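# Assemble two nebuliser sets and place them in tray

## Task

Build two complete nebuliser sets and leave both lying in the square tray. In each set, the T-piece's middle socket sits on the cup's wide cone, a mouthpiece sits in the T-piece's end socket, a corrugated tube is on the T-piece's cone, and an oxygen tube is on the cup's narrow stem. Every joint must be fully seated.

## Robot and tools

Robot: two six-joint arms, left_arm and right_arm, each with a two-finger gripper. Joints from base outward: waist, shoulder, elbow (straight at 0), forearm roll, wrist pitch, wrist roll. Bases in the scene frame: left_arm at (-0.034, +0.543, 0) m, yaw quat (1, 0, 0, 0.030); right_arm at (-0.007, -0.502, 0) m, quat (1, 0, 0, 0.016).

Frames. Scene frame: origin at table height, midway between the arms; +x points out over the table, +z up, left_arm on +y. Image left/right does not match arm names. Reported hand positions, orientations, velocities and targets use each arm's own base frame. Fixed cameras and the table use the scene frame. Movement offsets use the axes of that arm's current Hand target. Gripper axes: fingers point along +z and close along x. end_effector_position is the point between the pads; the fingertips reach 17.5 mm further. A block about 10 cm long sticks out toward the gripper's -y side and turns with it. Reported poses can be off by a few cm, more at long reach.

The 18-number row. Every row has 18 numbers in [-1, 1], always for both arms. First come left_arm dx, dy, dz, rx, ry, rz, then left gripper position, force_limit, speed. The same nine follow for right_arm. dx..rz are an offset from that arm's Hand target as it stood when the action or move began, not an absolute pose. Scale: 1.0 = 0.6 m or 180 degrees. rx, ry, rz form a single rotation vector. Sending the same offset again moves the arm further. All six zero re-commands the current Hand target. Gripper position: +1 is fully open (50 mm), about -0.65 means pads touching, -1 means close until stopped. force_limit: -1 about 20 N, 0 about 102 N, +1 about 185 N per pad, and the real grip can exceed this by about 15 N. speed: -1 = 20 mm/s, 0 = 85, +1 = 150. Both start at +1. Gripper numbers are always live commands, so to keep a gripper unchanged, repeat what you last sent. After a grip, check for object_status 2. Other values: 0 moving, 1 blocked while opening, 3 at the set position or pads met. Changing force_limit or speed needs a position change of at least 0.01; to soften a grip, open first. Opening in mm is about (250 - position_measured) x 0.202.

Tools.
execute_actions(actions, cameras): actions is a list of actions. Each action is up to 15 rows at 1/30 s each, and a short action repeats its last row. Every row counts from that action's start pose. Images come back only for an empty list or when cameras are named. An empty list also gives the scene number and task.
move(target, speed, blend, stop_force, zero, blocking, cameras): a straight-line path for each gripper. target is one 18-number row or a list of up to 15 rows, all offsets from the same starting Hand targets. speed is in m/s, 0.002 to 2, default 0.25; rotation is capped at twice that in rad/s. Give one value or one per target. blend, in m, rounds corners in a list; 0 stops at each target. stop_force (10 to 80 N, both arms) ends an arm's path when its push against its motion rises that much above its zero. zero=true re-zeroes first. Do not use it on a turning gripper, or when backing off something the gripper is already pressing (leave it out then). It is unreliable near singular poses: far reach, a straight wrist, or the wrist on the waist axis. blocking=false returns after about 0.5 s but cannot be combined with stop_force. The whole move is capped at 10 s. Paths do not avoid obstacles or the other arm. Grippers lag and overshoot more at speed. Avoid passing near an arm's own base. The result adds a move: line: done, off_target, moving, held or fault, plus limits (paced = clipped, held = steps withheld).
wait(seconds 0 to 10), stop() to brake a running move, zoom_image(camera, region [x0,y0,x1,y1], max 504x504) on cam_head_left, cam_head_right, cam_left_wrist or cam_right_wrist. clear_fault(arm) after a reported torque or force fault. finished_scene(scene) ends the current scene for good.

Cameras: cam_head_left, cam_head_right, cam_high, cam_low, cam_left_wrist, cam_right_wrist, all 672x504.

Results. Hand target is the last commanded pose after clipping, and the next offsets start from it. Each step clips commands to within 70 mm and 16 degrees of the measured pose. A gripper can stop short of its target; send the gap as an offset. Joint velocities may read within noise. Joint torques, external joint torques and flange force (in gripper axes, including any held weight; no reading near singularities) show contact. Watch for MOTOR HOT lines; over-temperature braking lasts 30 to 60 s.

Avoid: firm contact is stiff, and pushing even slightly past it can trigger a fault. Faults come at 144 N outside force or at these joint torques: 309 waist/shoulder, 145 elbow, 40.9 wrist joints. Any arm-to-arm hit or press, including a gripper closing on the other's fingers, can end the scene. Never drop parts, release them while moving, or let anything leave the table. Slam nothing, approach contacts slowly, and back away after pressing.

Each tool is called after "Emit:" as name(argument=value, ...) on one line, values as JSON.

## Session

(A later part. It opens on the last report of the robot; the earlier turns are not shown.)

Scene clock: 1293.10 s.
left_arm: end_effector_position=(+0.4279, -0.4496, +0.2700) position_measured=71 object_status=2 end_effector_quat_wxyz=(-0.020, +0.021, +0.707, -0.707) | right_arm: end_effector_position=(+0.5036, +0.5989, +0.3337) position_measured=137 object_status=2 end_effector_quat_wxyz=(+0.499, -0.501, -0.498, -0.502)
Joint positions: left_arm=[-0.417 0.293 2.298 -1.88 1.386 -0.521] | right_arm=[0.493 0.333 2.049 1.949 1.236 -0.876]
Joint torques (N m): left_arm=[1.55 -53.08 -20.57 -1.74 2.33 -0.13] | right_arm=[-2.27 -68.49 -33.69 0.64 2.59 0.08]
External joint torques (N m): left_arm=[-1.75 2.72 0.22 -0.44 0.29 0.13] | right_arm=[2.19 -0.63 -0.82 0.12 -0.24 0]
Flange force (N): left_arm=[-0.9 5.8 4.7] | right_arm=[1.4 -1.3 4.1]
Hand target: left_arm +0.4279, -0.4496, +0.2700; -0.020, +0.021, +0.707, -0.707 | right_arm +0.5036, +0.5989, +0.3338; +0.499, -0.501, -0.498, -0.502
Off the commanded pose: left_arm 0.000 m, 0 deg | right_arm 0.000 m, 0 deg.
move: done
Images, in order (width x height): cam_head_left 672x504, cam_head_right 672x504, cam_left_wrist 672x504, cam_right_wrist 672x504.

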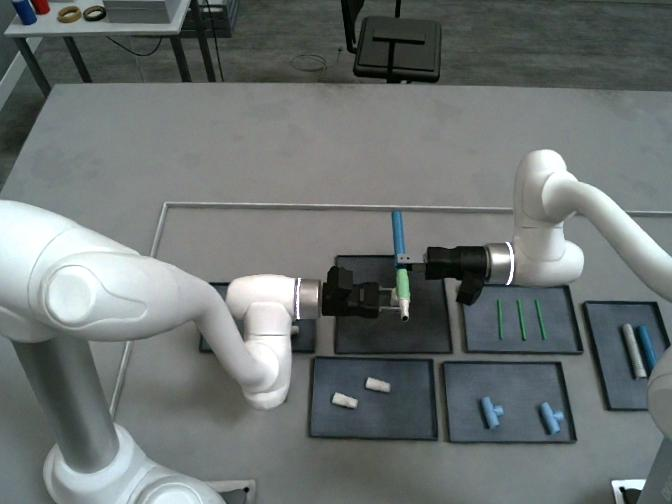

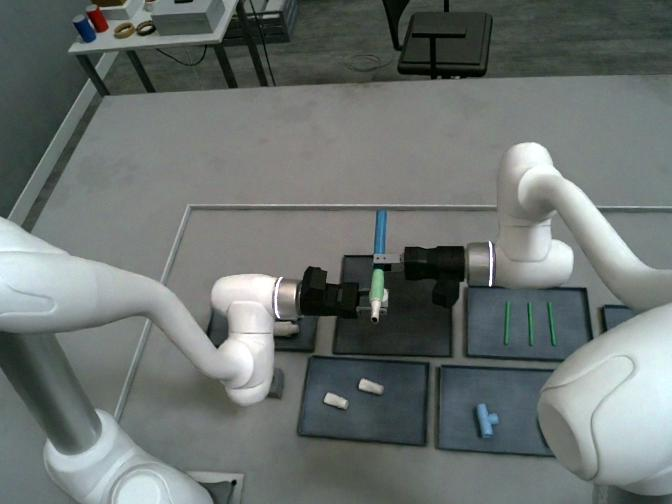

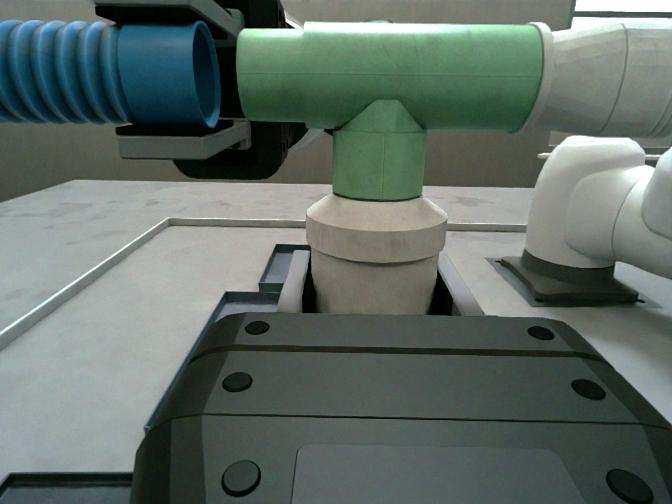

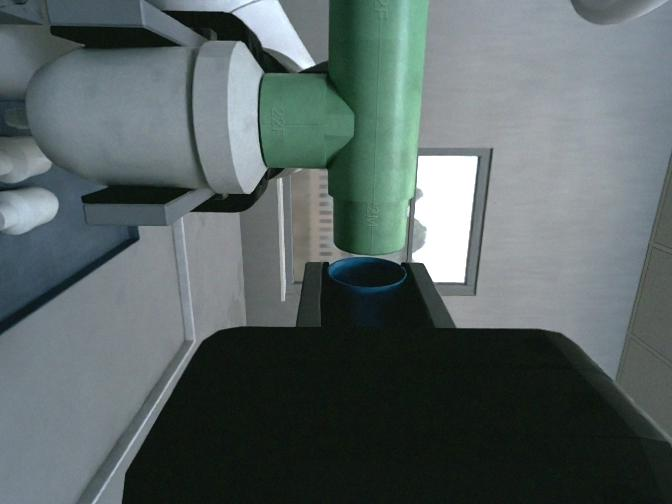

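Emit:
move(target=[[0,0,0,0,0,0,-0.97,1,-0.6,0.0005,-0.001,-0.0009,0,0,0,-1,1,-0.6],[0,0,0,0,0,0,-0.97,1,-0.6,0.0005,-0.04,-0.0009,0,0,0,-1,1,-0.6]], speed=0.012, stop_force=15, cameras=["cam_right_wrist", "cam_left_wrist"])

Emit:
zoom_image(camera="cam_right_wrist", region=[290, 180, 450, 330])

Emit:
zoom_image(camera="cam_left_wrist", region=[120, 0, 420, 190])

Scene clock: 1305.23 s.
left_arm: end_effector_position=(+0.4279, -0.4496, +0.2700) position_measured=71 object_status=2 end_effector_quat_wxyz=(-0.020, +0.021, +0.707, -0.707) | right_arm: end_effector_position=(+0.4797, +0.5985, +0.3341) position_measured=137 object_status=2 end_effector_quat_wxyz=(+0.499, -0.501, -0.498, -0.502)
Joint positions: left_arm=[-0.417 0.293 2.298 -1.88 1.386 -0.521] | right_arm=[0.512 0.307 2.087 1.969 1.229 -0.894]
Joint torques (N m): left_arm=[6.44 -51.75 -28.86 -5.85 0.6 -1.13] | right_arm=[10.48 -65.14 -27.19 -3.5 5.07 0.1]
External joint torques (N m): left_arm=[-6.74 1.4 8.42 3.65 2.03 1.13] | right_arm=[-10.61 -1.19 -7.04 4.18 -2.69 -0.02]
Flange force (N): left_arm=[16.0 8.8 1.3] | right_arm=[5.2 14.4 -2.0]
Hand target: left_arm +0.4279, -0.4496, +0.2700; -0.020, +0.021, +0.707, -0.707 | right_arm +0.4797, +0.5985, +0.3341; +0.499, -0.501, -0.498, -0.502
Off the commanded pose: left_arm 0.000 m, 0 deg | right_arm 0.000 m, 0 deg.
move: contact (right_arm)
Images, in order (width x height): cam_left_wrist 672x504, cam_right_wrist 672x504.

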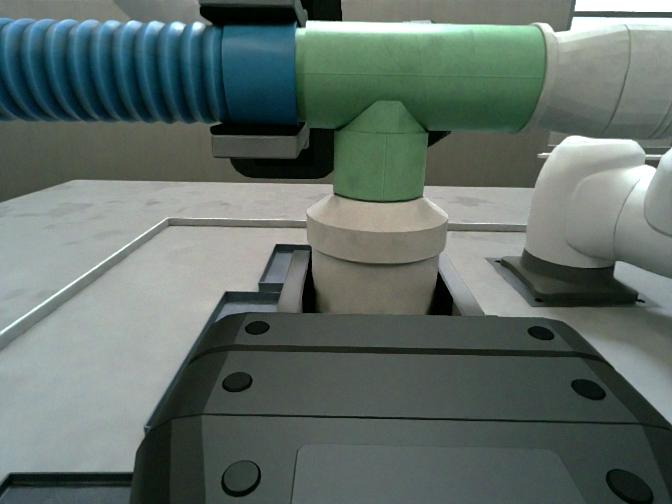

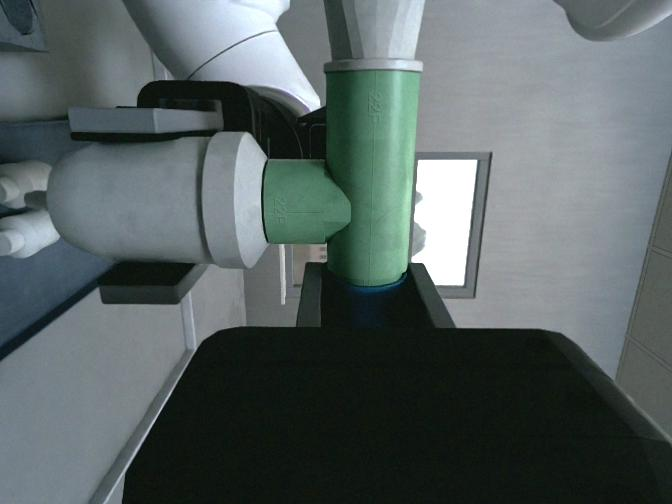

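Scaled by 3.150 from the camera's 672x504 image, which has a finer 960x720 frame.

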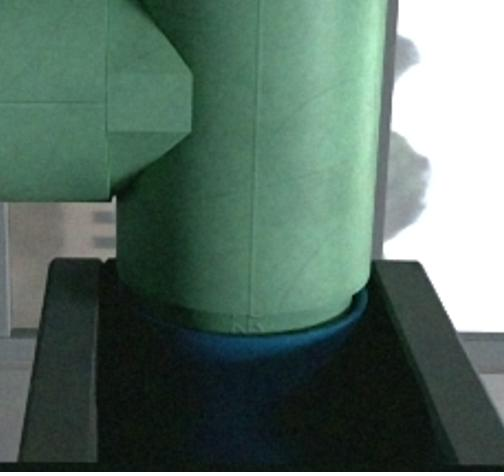

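Scaled by 1.680 from the camera's 672x504 image, which has a finer 960x720 frame.

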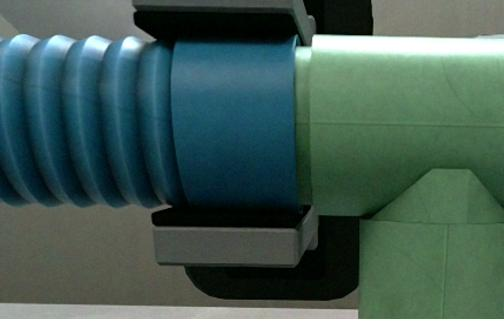

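Emit:
move(target=[[0,0,0,0,0,0,-0.97,1,-0.6,-0.00085,-0.00133,0,0,0.02222,0,-1,1,-0.6],[0,0,0,0,0,0,-0.97,1,-0.6,0.00085,-0.0025,0,0,-0.02222,0,-1,1,-0.6],[0,0,0,0,0,0,-0.97,1,-0.6,-0.00085,-0.00367,0,0,0.02222,0,-1,1,-0.6],[0,0,0,0,0,0,-0.97,1,-0.6,0,-0.00367,0,0,0,0,-1,1,-0.6]], speed=0.06, cameras=["cam_right_wrist", "cam_left_wrist"])

Emit:
zoom_image(camera="cam_right_wrist", region=[310, 220, 430, 310])

Emit:
zoom_image(camera="cam_left_wrist", region=[200, 0, 400, 150])

Scene clock: 1317.00 s.
left_arm: end_effector_position=(+0.4279, -0.4496, +0.2700) position_measured=71 object_status=2 end_effector_quat_wxyz=(-0.020, +0.021, +0.707, -0.707) | right_arm: end_effector_position=(+0.4775, +0.5985, +0.3340) position_measured=137 object_status=2 end_effector_quat_wxyz=(+0.499, -0.501, -0.498, -0.502)
Joint positions: left_arm=[-0.417 0.293 2.298 -1.88 1.386 -0.521] | right_arm=[0.514 0.305 2.091 1.971 1.228 -0.896]
Joint torques (N m): left_arm=[13.98 -52.57 -29.56 -7.52 0.13 -1.27] | right_arm=[8.03 -65.78 -21.77 -5.25 5.19 0.29]
External joint torques (N m): left_arm=[-13.92 2.21 9.33 5.35 2.48 1.27] | right_arm=[-8.24 -0.49 -12.54 5.95 -2.79 -0.22]
Flange force (N): left_arm=[20.7 10.7 11.9] | right_arm=[6.1 20.0 10.0]
Hand target: left_arm +0.4279, -0.4496, +0.2700; -0.020, +0.021, +0.707, -0.707 | right_arm +0.4775, +0.5985, +0.3341; +0.499, -0.501, -0.498, -0.502
Off the commanded pose: left_arm 0.000 m, 0 deg | right_arm 0.000 m, 0 deg.
move: done
Images, in order (width x height): cam_left_wrist 672x504, cam_right_wrist 672x504.

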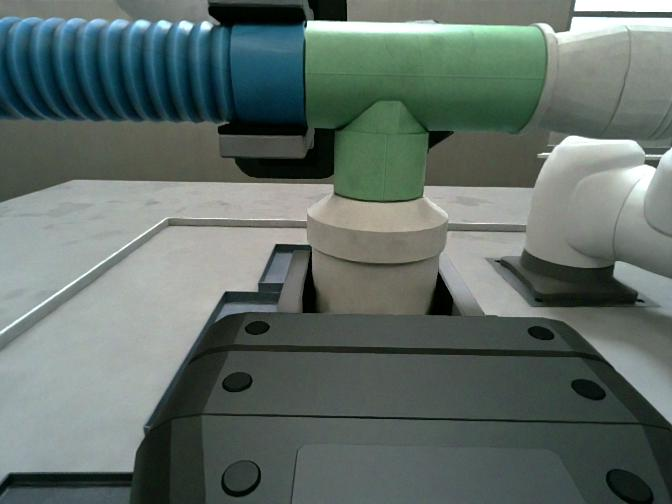

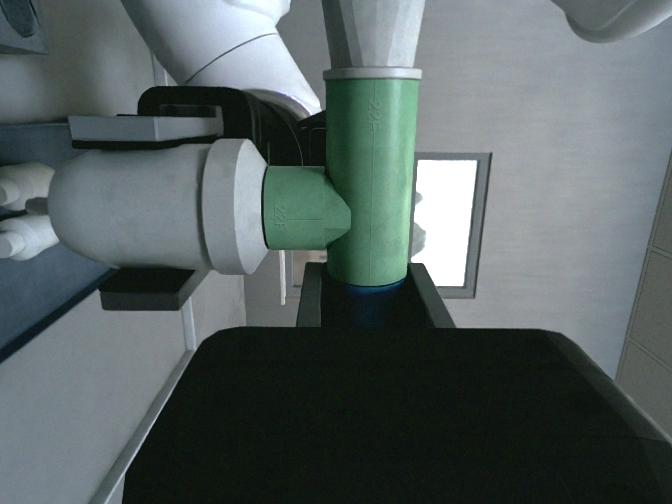

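Scaled by 4.200 from the camera's 672x504 image, which has a finer 960x720 frame.

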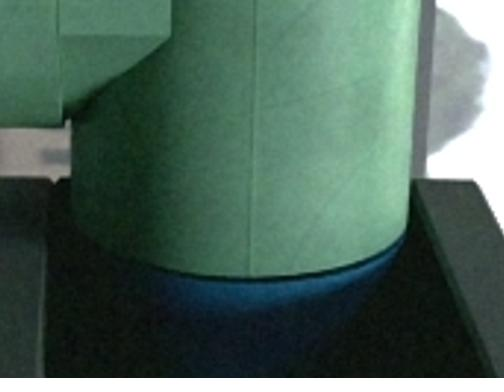

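Scaled by 2.520 from the camera's 672x504 image, which has a finer 960x720 frame.

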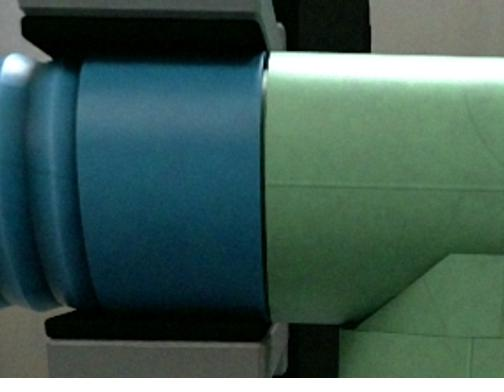

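Emit:
move(target=[[0,0,0,0,0,0,-0.97,1,-0.6,-0.00064,-0.0009,0,0,0.0167,0,-1,1,-0.6],[0,0,0,0,0,0,-0.97,1,-0.6,0,-0.0009,0,0,0,0,-1,1,-0.6],[0,0,0,0,0,0,-0.97,1,-0.6,0,0.0005,0,0,0,0,-1,1,-0.6],[0,0,0,0,0,0,-0.97,1,-0.6,0,0.0005,0,0,0,0,0.5,1,0],[0,0,0,0,0,0,-0.97,1,-0.6,0,0.0005,-0.1333,0,0,0,0.5,1,0]], speed=[0.06, 0.06, 0.03, 0.05, 0.12], cameras=["cam_left_wrist"])

Emit:
zoom_image(camera="cam_left_wrist", region=[200, 0, 400, 150])

Scene clock: 1333.63 s.
left_arm: end_effector_position=(+0.4279, -0.4496, +0.2700) position_measured=71 object_status=2 end_effector_quat_wxyz=(-0.020, +0.021, +0.707, -0.707) | right_arm: end_effector_position=(+0.4772, +0.5186, +0.3339) position_measured=78 object_status=3 end_effector_quat_wxyz=(+0.499, -0.501, -0.498, -0.502)
Joint positions: left_arm=[-0.417 0.293 2.298 -1.88 1.386 -0.521] | right_arm=[0.382 0.255 2.164 1.871 1.319 -0.887]
Joint torques (N m): left_arm=[1.76 -53.09 -20.64 -1.74 2.33 -0.15] | right_arm=[-2.29 -59.03 -32.3 0.92 2.61 0.07]
External joint torques (N m): left_arm=[-1.72 2.67 0.27 -0.44 0.29 0.15] | right_arm=[2.16 -0.91 -1.05 0.13 -0.23 0]
Flange force (N): left_arm=[-0.7 5.8 4.6] | right_arm=[2.1 -1.0 4.6]
Hand target: left_arm +0.4279, -0.4496, +0.2700; -0.020, +0.021, +0.707, -0.707 | right_arm +0.4772, +0.5185, +0.3339; +0.499, -0.501, -0.498, -0.502
Off the commanded pose: left_arm 0.000 m, 0 deg | right_arm 0.000 m, 0 deg.
move: done
Images, in order (width x height): cam_left_wrist 672x504.

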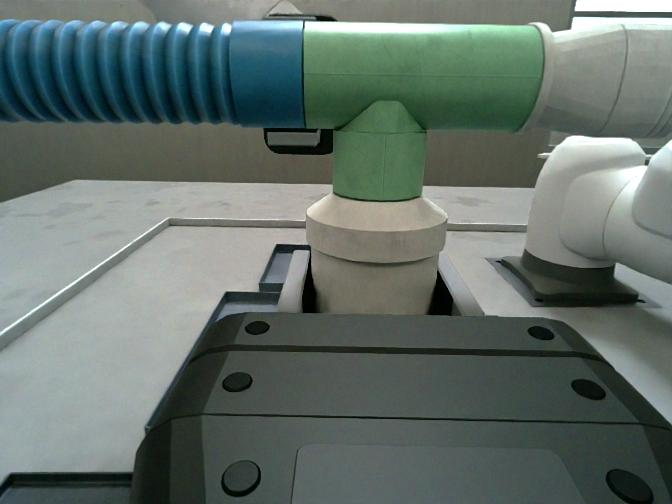

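Scaled by 2.520 from the camera's 672x504 image, which has a finer 960x720 frame.

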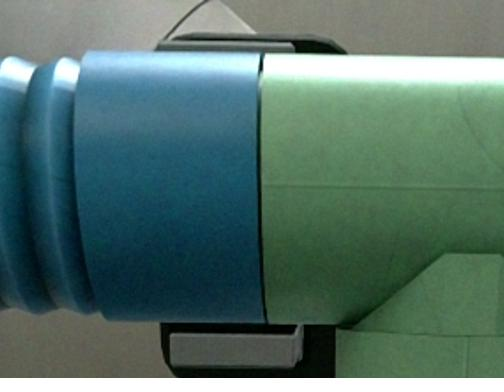

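Emit:
move(target=[0,0,0,0,0,0,-0.97,1,-0.6,-0.14,0.0905,-0.3302,0,-0.5,0,0.1,1,0], speed=0.4, cameras=["cam_right_wrist"])

Emit:
zoom_image(camera="cam_right_wrist", region=[240, 100, 480, 280])

Scene clock: 1342.60 s.
left_arm: end_effector_position=(+0.4279, -0.4496, +0.2700) position_measured=71 object_status=2 end_effector_quat_wxyz=(-0.020, +0.021, +0.707, -0.707) | right_arm: end_effector_position=(+0.5301, +0.3202, +0.2495) position_measured=138 object_status=3 end_effector_quat_wxyz=(-0.001, +0.710, +0.705, +0.001)
Joint positions: left_arm=[-0.417 0.293 2.298 -1.88 1.386 -0.521] | right_arm=[0.487 0.171 1.811 0.002 1.158 0.493]
Joint torques (N m): left_arm=[1.72 -53.16 -20.59 -1.76 2.32 -0.11] | right_arm=[-2 -57.11 -38.97 3.79 0.23 0]
External joint torques (N m): left_arm=[-1.61 2.68 0.32 -0.41 0.3 0.11] | right_arm=[1.74 -1.46 -1.41 0.26 -0.18 0]
Flange force (N): left_arm=[-0.8 5.7 4.3] | right_arm=[2.6 -1.1 -2.3]
Hand target: left_arm +0.4279, -0.4496, +0.2700; -0.020, +0.021, +0.707, -0.707 | right_arm +0.5301, +0.3202, +0.2495; -0.001, +0.710, +0.705, +0.001
Off the commanded pose: left_arm 0.000 m, 0 deg | right_arm 0.000 m, 0 deg.
move: done
Images, in order (width x height): cam_right_wrist 672x504.

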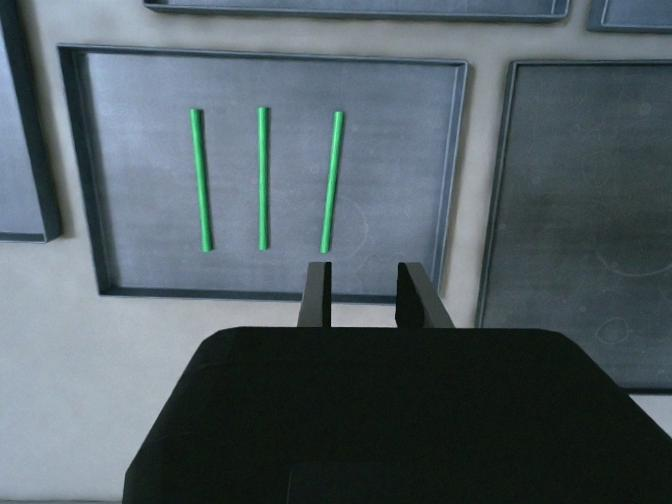

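Scaled by 2.100 from the camera's 672x504 image, which has a finer 960x720 frame.

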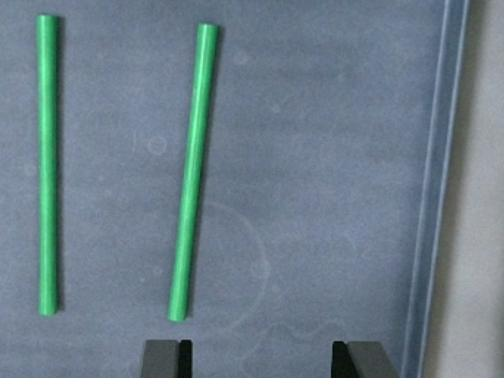

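Emit:
move(target=[0,0,0,0,0,0,-0.97,1,-0.6,-0.0167,-0.05,0.2658,0,0,0.0336,0.1,1,0], speed=0.3, cameras=["cam_right_wrist"])

Emit:
zoom_image(camera="cam_right_wrist", region=[280, 150, 450, 330])

Scene clock: 1363.67 s.
left_arm: end_effector_position=(+0.4279, -0.4496, +0.2700) position_measured=71 object_status=2 end_effector_quat_wxyz=(-0.020, +0.021, +0.707, -0.707) | right_arm: end_effector_position=(+0.5001, +0.3108, +0.0900) position_measured=138 object_status=3 end_effector_quat_wxyz=(-0.001, +0.746, +0.666, +0.001)
Joint positions: left_arm=[-0.417 0.293 2.298 -1.88 1.386 -0.521] | right_arm=[0.497 0.273 2.018 0.003 0.849 0.608]
Joint torques (N m): left_arm=[1.6 -53.27 -20.52 -1.74 2.33 -0.16] | right_arm=[-2.21 -60.81 -32.24 3.17 0.23 0]
External joint torques (N m): left_arm=[-1.57 2.71 0.03 -0.45 0.29 0.17] | right_arm=[1.83 -0.97 -0.86 0.16 -0.18 0]
Flange force (N): left_arm=[-1.3 5.7 4.5] | right_arm=[2.7 -1.6 -1.4]
Hand target: left_arm +0.4279, -0.4496, +0.2700; -0.020, +0.021, +0.707, -0.707 | right_arm +0.5000, +0.3108, +0.0899; -0.001, +0.746, +0.666, +0.001
Off the commanded pose: left_arm 0.000 m, 0 deg | right_arm 0.000 m, 0 deg.
move: done
Images, in order (width x height): cam_right_wrist 672x504.

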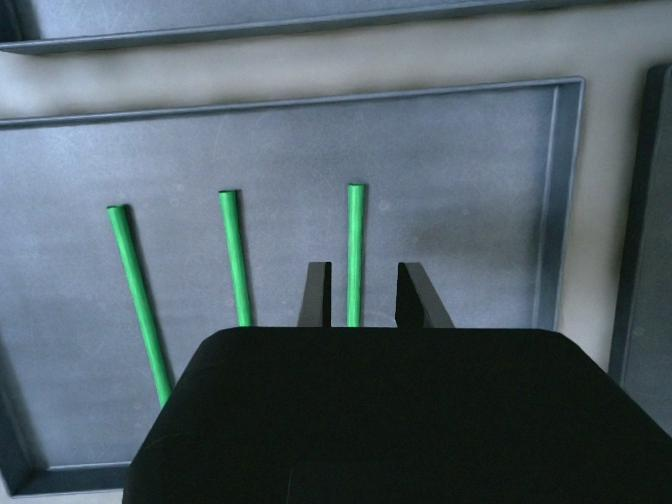

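Scaled by 2.800 from the camera's 672x504 image, which has a finer 960x720 frame.

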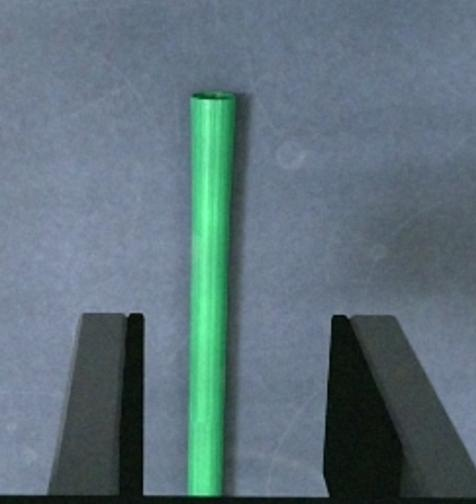

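Emit:
move(target=[[0,0,0,0,0,0,-0.97,1,-0.6,0,0,0.0833,0,0,0,0.1,1,0],[0,0,0,0,0,0,-0.97,1,-0.6,0,0,0.1125,0,0,0,0.1,1,0],[0,0,0,0,0,0,-0.97,1,-0.6,0,0,0.1125,0,0,0,-1,0.2,-0.6]], speed=[0.15, 0.04, 0.04], cameras=["cam_right_wrist"])

Emit:
zoom_image(camera="cam_right_wrist", region=[280, 150, 450, 330])

Scene clock: 1372.13 s.
left_arm: end_effector_position=(+0.4279, -0.4496, +0.2700) position_measured=71 object_status=2 end_effector_quat_wxyz=(-0.020, +0.021, +0.707, -0.707) | right_arm: end_effector_position=(+0.5001, +0.3109, +0.0224) position_measured=227 object_status=2 end_effector_quat_wxyz=(-0.001, +0.746, +0.666, +0.001)
Joint positions: left_arm=[-0.417 0.293 2.298 -1.88 1.386 -0.521] | right_arm=[0.497 0.36 2.061 0.003 0.72 0.607]
Joint torques (N m): left_arm=[1.6 -53.07 -20.7 -1.72 2.36 -0.17] | right_arm=[-2.24 -65.18 -27.98 2.72 0.21 0.01]
External joint torques (N m): left_arm=[-1.68 2.47 0.35 -0.46 0.27 0.18] | right_arm=[1.64 -0.9 -0.98 0.19 -0.16 -0.01]
Flange force (N): left_arm=[-0.4 5.5 4.5] | right_arm=[2.7 -1.1 -1.4]
Hand target: left_arm +0.4279, -0.4496, +0.2700; -0.020, +0.021, +0.707, -0.707 | right_arm +0.5001, +0.3109, +0.0224; -0.001, +0.746, +0.666, +0.001
Off the commanded pose: left_arm 0.000 m, 0 deg | right_arm 0.000 m, 0 deg.
move: done
Images, in order (width x height): cam_right_wrist 672x504.

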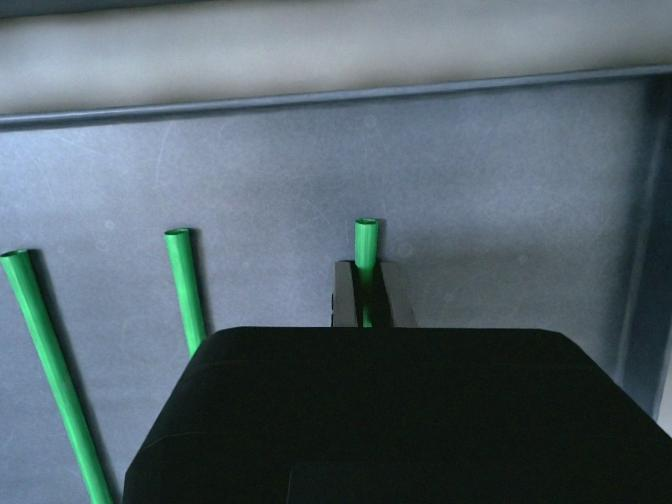

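Scaled by 2.800 from the camera's 672x504 image, which has a finer 960x720 frame.

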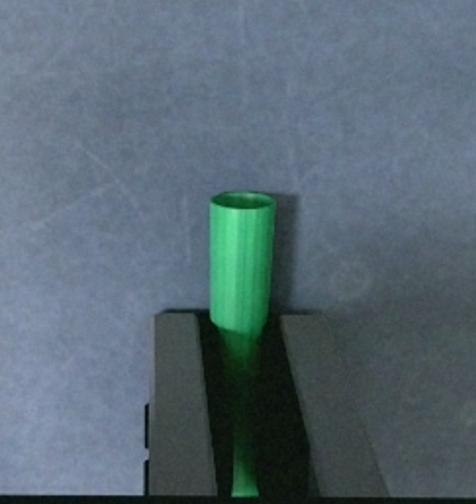

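Emit:
move(target=[[0,0,0,0,0,0,-0.97,1,-0.6,0,0,-0.2,0,0,0,-1,0.2,-0.6],[0,0,0,0,0,0,-0.97,1,-0.6,0.3027,-0.1285,-0.261,0.3968,0.3658,0.3658,-1,0.2,-0.6],[0,0,0,0,0,0,-0.97,1,-0.6,0.4567,-0.146,-0.261,0.3968,0.3658,0.3658,-1,0.2,-0.6]], speed=[0.15, 0.4, 0.15], blend=[0.04, 0.03, 0], cameras=["cam_right_wrist", "cam_low", "cam_head_left", "cam_head_right"])

Emit:
zoom_image(camera="cam_low", region=[150, 115, 240, 185])

Emit:
zoom_image(camera="cam_right_wrist", region=[240, 60, 490, 270])

Scene clock: 1394.87 s.
left_arm: end_effector_position=(+0.4279, -0.4496, +0.2700) position_measured=71 object_status=2 end_effector_quat_wxyz=(-0.020, +0.021, +0.707, -0.707) | right_arm: end_effector_position=(+0.4438, +0.5927, +0.1797) position_measured=227 object_status=2 end_effector_quat_wxyz=(+0.708, -0.706, +0.011, -0.011)
Joint positions: left_arm=[-0.417 0.293 2.298 -1.88 1.386 -0.521] | right_arm=[0.542 0.516 2.216 2.107 1.355 0.349]
Joint torques (N m): left_arm=[1.75 -53.21 -20.59 -1.75 2.33 -0.13] | right_arm=[-2.13 -74.13 -21.9 0.06 3.12 -0.02]
External joint torques (N m): left_arm=[-1.54 2.58 0.23 -0.43 0.3 0.13] | right_arm=[1.91 -0.5 -0.6 0.09 -0.26 0.02]
Flange force (N): left_arm=[-0.9 5.5 4.2] | right_arm=[-1.4 -1.2 3.8]
Hand target: left_arm +0.4279, -0.4496, +0.2700; -0.020, +0.021, +0.707, -0.707 | right_arm +0.4438, +0.5927, +0.1797; +0.708, -0.706, +0.011, -0.011
Off the commanded pose: left_arm 0.000 m, 0 deg | right_arm 0.000 m, 0 deg.
move: done
Images, in order (width x height): cam_head_left 672x504, cam_head_right 672x504, cam_low 672x504, cam_right_wrist 672x504.

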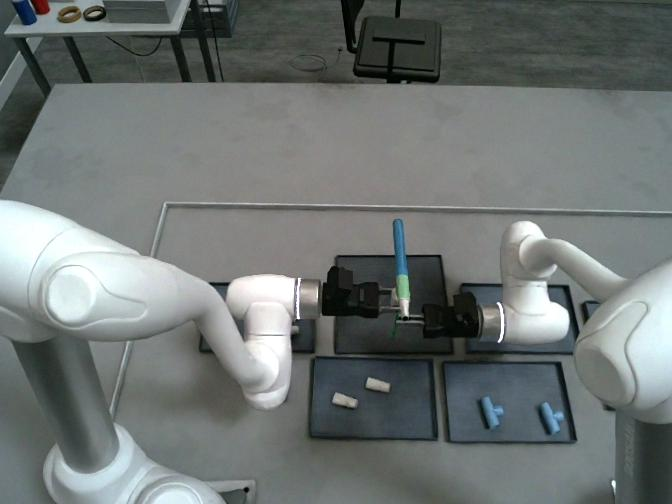

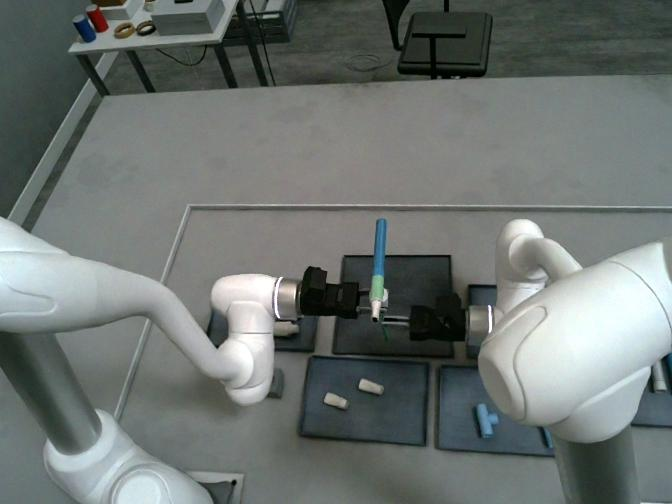

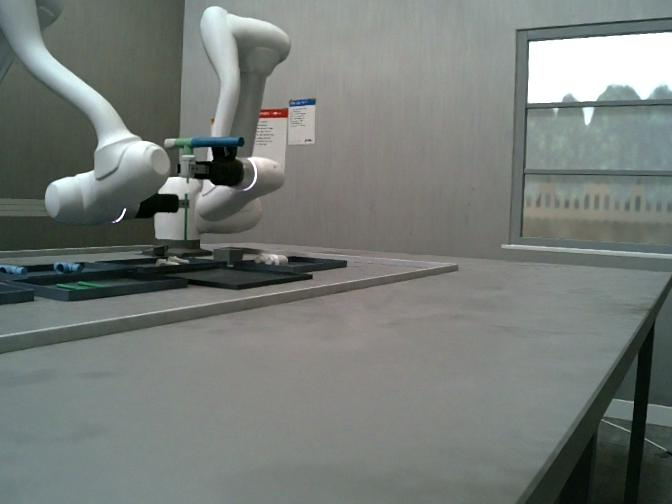

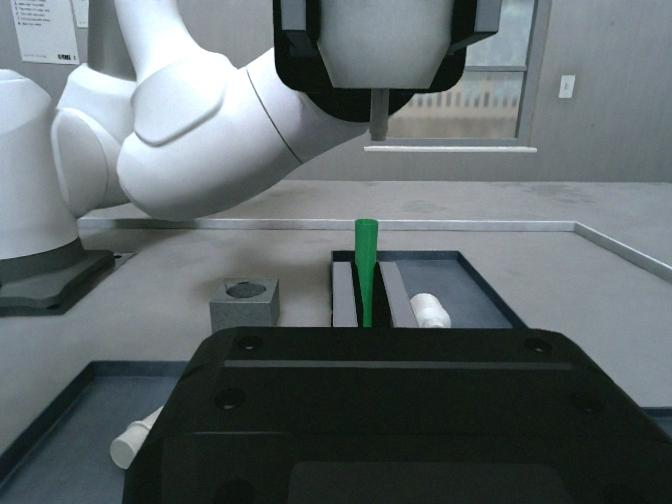

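Scaled by 5.600 from the camera's 672x504 image, which has a finer 960x720 frame.

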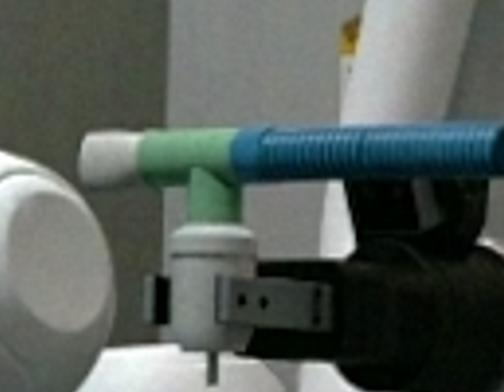

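Scaled by 2.016 from the camera's 672x504 image, which has a finer 960x720 frame.

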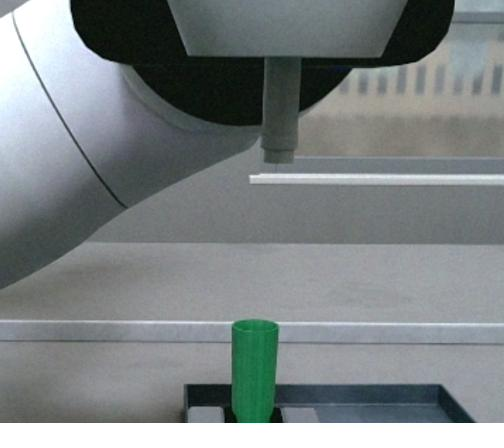

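Emit:
zoom_image(camera="cam_low", region=[165, 165, 215, 225])

Emit:
zoom_image(camera="cam_head_left", region=[375, 280, 431, 350])

Emit:
zoom_image(camera="cam_head_right", region=[350, 280, 406, 350])

Scaled by 8.400 from the camera's 672x504 image, which has a finer 960x720 frame.

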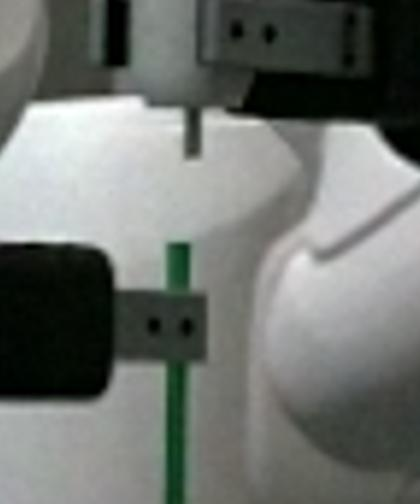

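Scaled by 7.200 from the camera's 672x504 image, which has a finer 960x720 frame.

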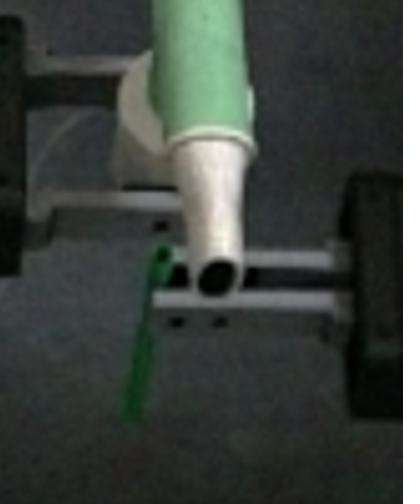

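Scaled by 7.200 from the camera's 672x504 image, which has a finer 960x720 frame.

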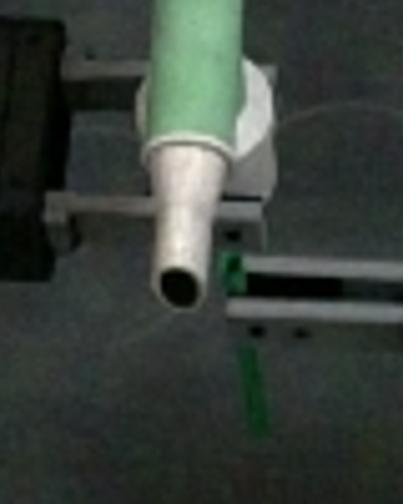

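Emit:
move(target=[0,0,0,0,0,0,-0.97,1,-0.6,0.005,-0.0217,0.0043,0,0,0,-1,0.2,-0.6], speed=0.1, cameras=["cam_right_wrist", "cam_low"])

Emit:
zoom_image(camera="cam_low", region=[170, 165, 205, 215])

Emit:
zoom_image(camera="cam_right_wrist", region=[300, 100, 440, 290])

Scene clock: 1432.93 s.
left_arm: end_effector_position=(+0.4279, -0.4496, +0.2700) position_measured=71 object_status=2 end_effector_quat_wxyz=(-0.020, +0.021, +0.707, -0.707) | right_arm: end_effector_position=(+0.4469, +0.5952, +0.1927) position_measured=227 object_status=2 end_effector_quat_wxyz=(+0.708, -0.706, +0.011, -0.011)
Joint positions: left_arm=[-0.417 0.293 2.298 -1.88 1.386 -0.521] | right_arm=[0.544 0.495 2.207 2.102 1.34 0.375]
Joint torques (N m): left_arm=[1.38 -53.25 -20.53 -1.76 2.33 -0.14] | right_arm=[-2.15 -73.42 -23.01 0.05 3.1 0.02]
External joint torques (N m): left_arm=[-1.81 2.71 0.32 -0.42 0.31 0.15] | right_arm=[2.03 -0.78 -0.78 0.1 -0.25 -0.02]
Flange force (N): left_arm=[-0.6 5.8 4.7] | right_arm=[-1.5 -1.7 4.1]
Hand target: left_arm +0.4279, -0.4496, +0.2700; -0.020, +0.021, +0.707, -0.707 | right_arm +0.4469, +0.5952, +0.1927; +0.708, -0.706, +0.011, -0.011
Off the commanded pose: left_arm 0.000 m, 0 deg | right_arm 0.000 m, 0 deg.
move: done
Images, in order (width x height): cam_low 672x504, cam_right_wrist 672x504.

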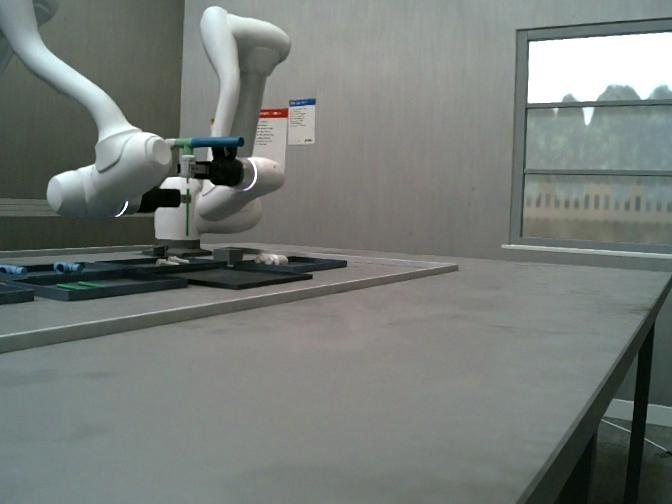

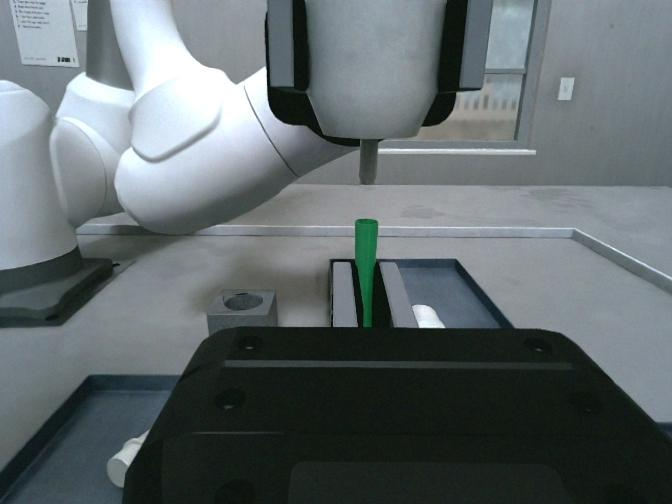

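Scaled by 10.080 from the camera's 672x504 image, which has a finer 960x720 frame.

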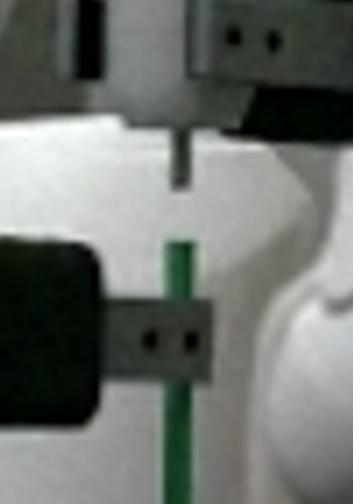

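Scaled by 2.653 from the camera's 672x504 image, which has a finer 960x720 frame.

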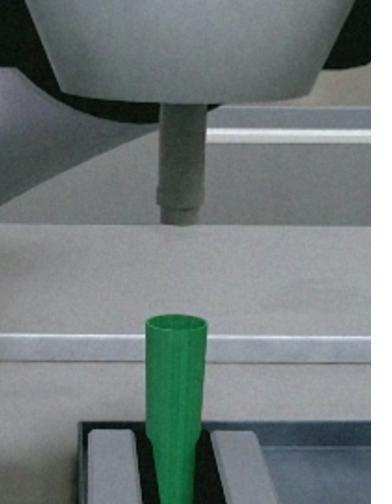

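Emit:
move(target=[[0,0,0,0,0,0,-0.97,1,-0.6,-0.0001,-0.008,-0.0014,0,0,0,-1,0.2,-0.6],[0,0,0,0,0,0,-0.97,1,-0.6,-0.0001,-0.05,-0.0014,0,0,0,-1,0.2,-0.6]], speed=[0.04, 0.012], stop_force=12, cameras=["cam_right_wrist", "cam_low"])

Emit:
zoom_image(camera="cam_low", region=[170, 150, 205, 200])

Emit:
zoom_image(camera="cam_right_wrist", region=[300, 140, 440, 290])

Scene clock: 1454.23 s.
left_arm: end_effector_position=(+0.4279, -0.4496, +0.2700) position_measured=71 object_status=2 end_effector_quat_wxyz=(-0.020, +0.021, +0.707, -0.707) | right_arm: end_effector_position=(+0.4467, +0.5942, +0.2211) position_measured=227 object_status=2 end_effector_quat_wxyz=(+0.708, -0.706, +0.011, -0.011)
Joint positions: left_arm=[-0.417 0.293 2.298 -1.88 1.386 -0.521] | right_arm=[0.542 0.444 2.203 2.089 1.312 0.426]
Joint torques (N m): left_arm=[2.87 -40.46 -11.65 1.15 -3.34 -0.12] | right_arm=[-2.92 -86.29 -33.6 2.62 9.39 -0.01]
External joint torques (N m): left_arm=[-3 -10.05 -8.72 -3.34 5.96 0.12] | right_arm=[2.68 14.84 7.72 -2.41 -6.6 0.01]
Flange force (N): left_arm=[-0.5 -16.6 6.7] | right_arm=[-0.7 20.3 6.7]
Hand target: left_arm +0.4279, -0.4496, +0.2700; -0.020, +0.021, +0.707, -0.707 | right_arm +0.4468, +0.5942, +0.2211; +0.708, -0.706, +0.011, -0.011 (not the last commanded pose)
Off the commanded pose: left_arm 0.000 m, 0 deg | right_arm 0.002 m, 0 deg.
move: contact (right_arm); path passed 1 of 2 targets
Images, in order (width x height): cam_low 672x504, cam_right_wrist 672x504.

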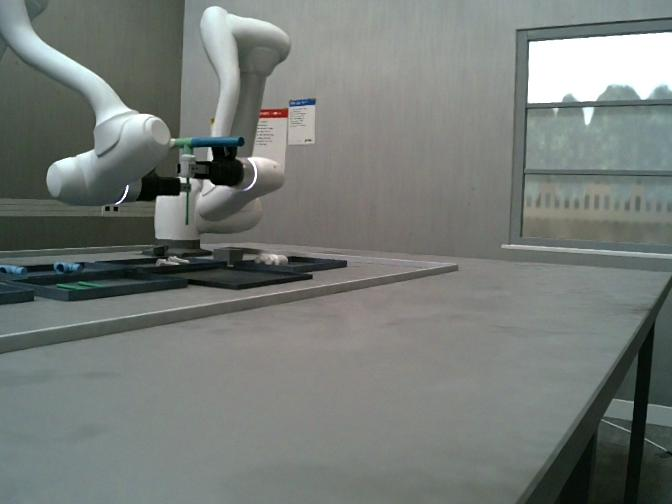

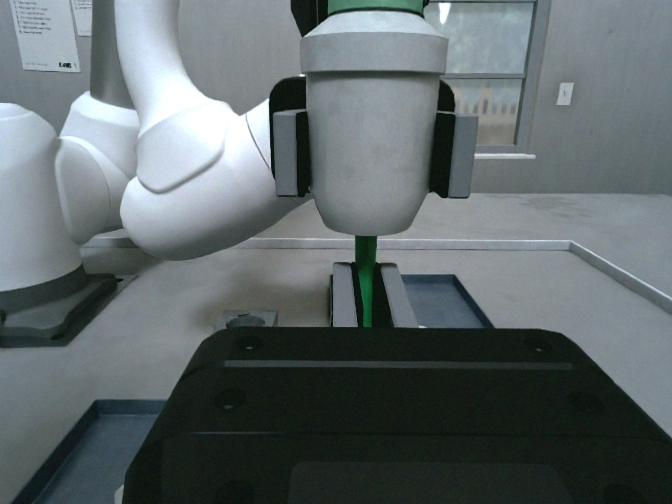

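Scaled by 10.080 from the camera's 672x504 image, which has a finer 960x720 frame.

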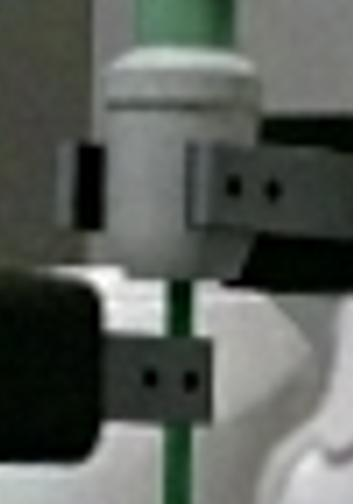

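Scaled by 3.360 from the camera's 672x504 image, which has a finer 960x720 frame.

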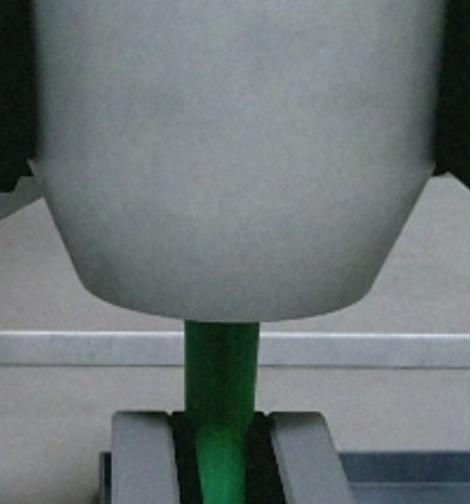

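Emit:
move(target=[[0,0,0,0,0,0,-0.97,1,-0.6,-0.00218,-0.0008,0.0001,0,0.0278,0,-1,0.2,-0.6],[0,0,0,0,0,0,-0.97,1,-0.6,0.00218,-0.0013,0.0001,0,-0.0278,0,-1,0.2,-0.6],[0,0,0,0,0,0,-0.97,1,-0.6,0,-0.001,0,0,0,0,-1,0.2,-0.6]], speed=0.08, cameras=["cam_low", "cam_right_wrist"])

Emit:
zoom_image(camera="cam_low", region=[170, 150, 205, 200])

Emit:
zoom_image(camera="cam_right_wrist", region=[300, 140, 440, 290])

Scene clock: 1468.47 s.
left_arm: end_effector_position=(+0.4279, -0.4496, +0.2700) position_measured=71 object_status=2 end_effector_quat_wxyz=(-0.020, +0.021, +0.707, -0.707) | right_arm: end_effector_position=(+0.4468, +0.5942, +0.2217) position_measured=227 object_status=2 end_effector_quat_wxyz=(+0.708, -0.706, +0.011, -0.011)
Joint positions: left_arm=[-0.417 0.293 2.298 -1.88 1.386 -0.521] | right_arm=[0.542 0.443 2.203 2.088 1.311 0.427]
Joint torques (N m): left_arm=[2.76 -34.75 -8.19 2.26 -5.89 -0.15] | right_arm=[-2.17 -92.96 -37.72 3.61 12.15 -0.04]
External joint torques (N m): left_arm=[-2.98 -15.57 -12.16 -4.44 8.51 0.15] | right_arm=[2.18 21.37 11.75 -3.42 -9.35 0.04]
Flange force (N): left_arm=[-0.1 -26.1 5.9] | right_arm=[-0.3 29.5 6.3]
Hand target: left_arm +0.4279, -0.4496, +0.2700; -0.020, +0.021, +0.707, -0.707 | right_arm +0.4468, +0.5942, +0.2217; +0.708, -0.706, +0.011, -0.011
Off the commanded pose: left_arm 0.000 m, 0 deg | right_arm 0.000 m, 0 deg.
move: done
Images, in order (width x height): cam_low 672x504, cam_right_wrist 672x504.

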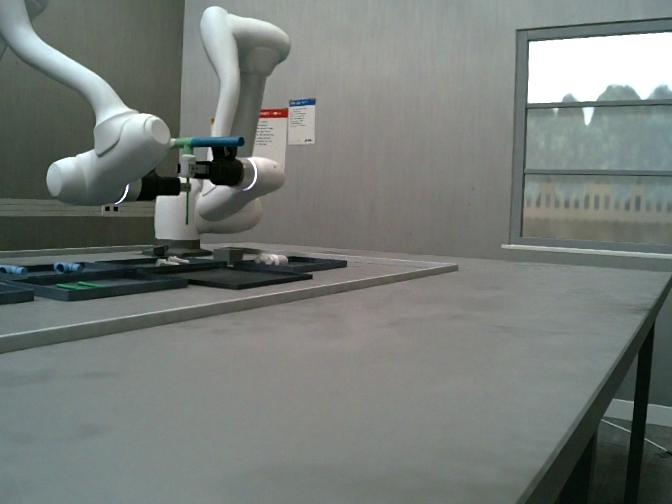

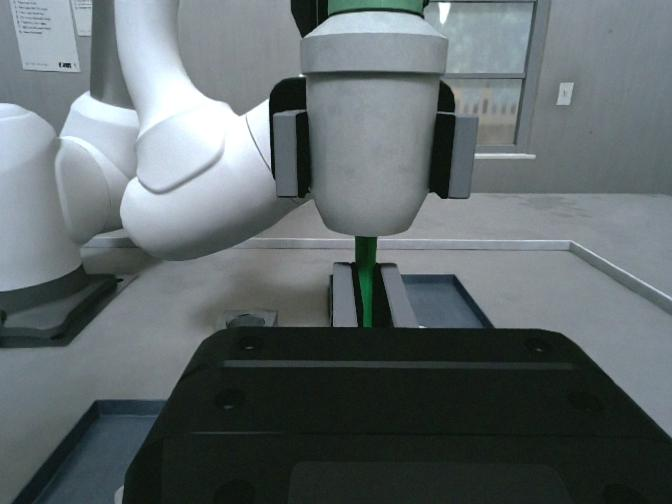

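Scaled by 10.080 from the camera's 672x504 image, which has a finer 960x720 frame.

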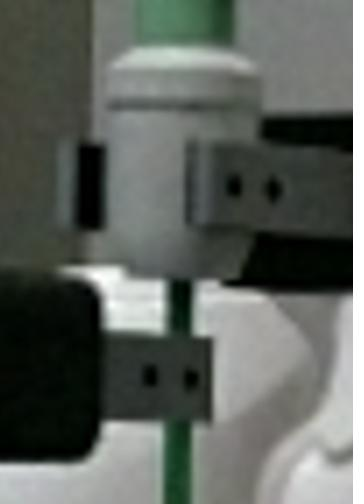

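Scaled by 3.360 from the camera's 672x504 image, which has a finer 960x720 frame.

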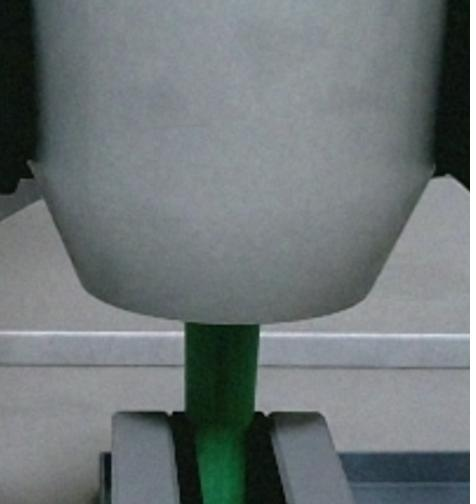

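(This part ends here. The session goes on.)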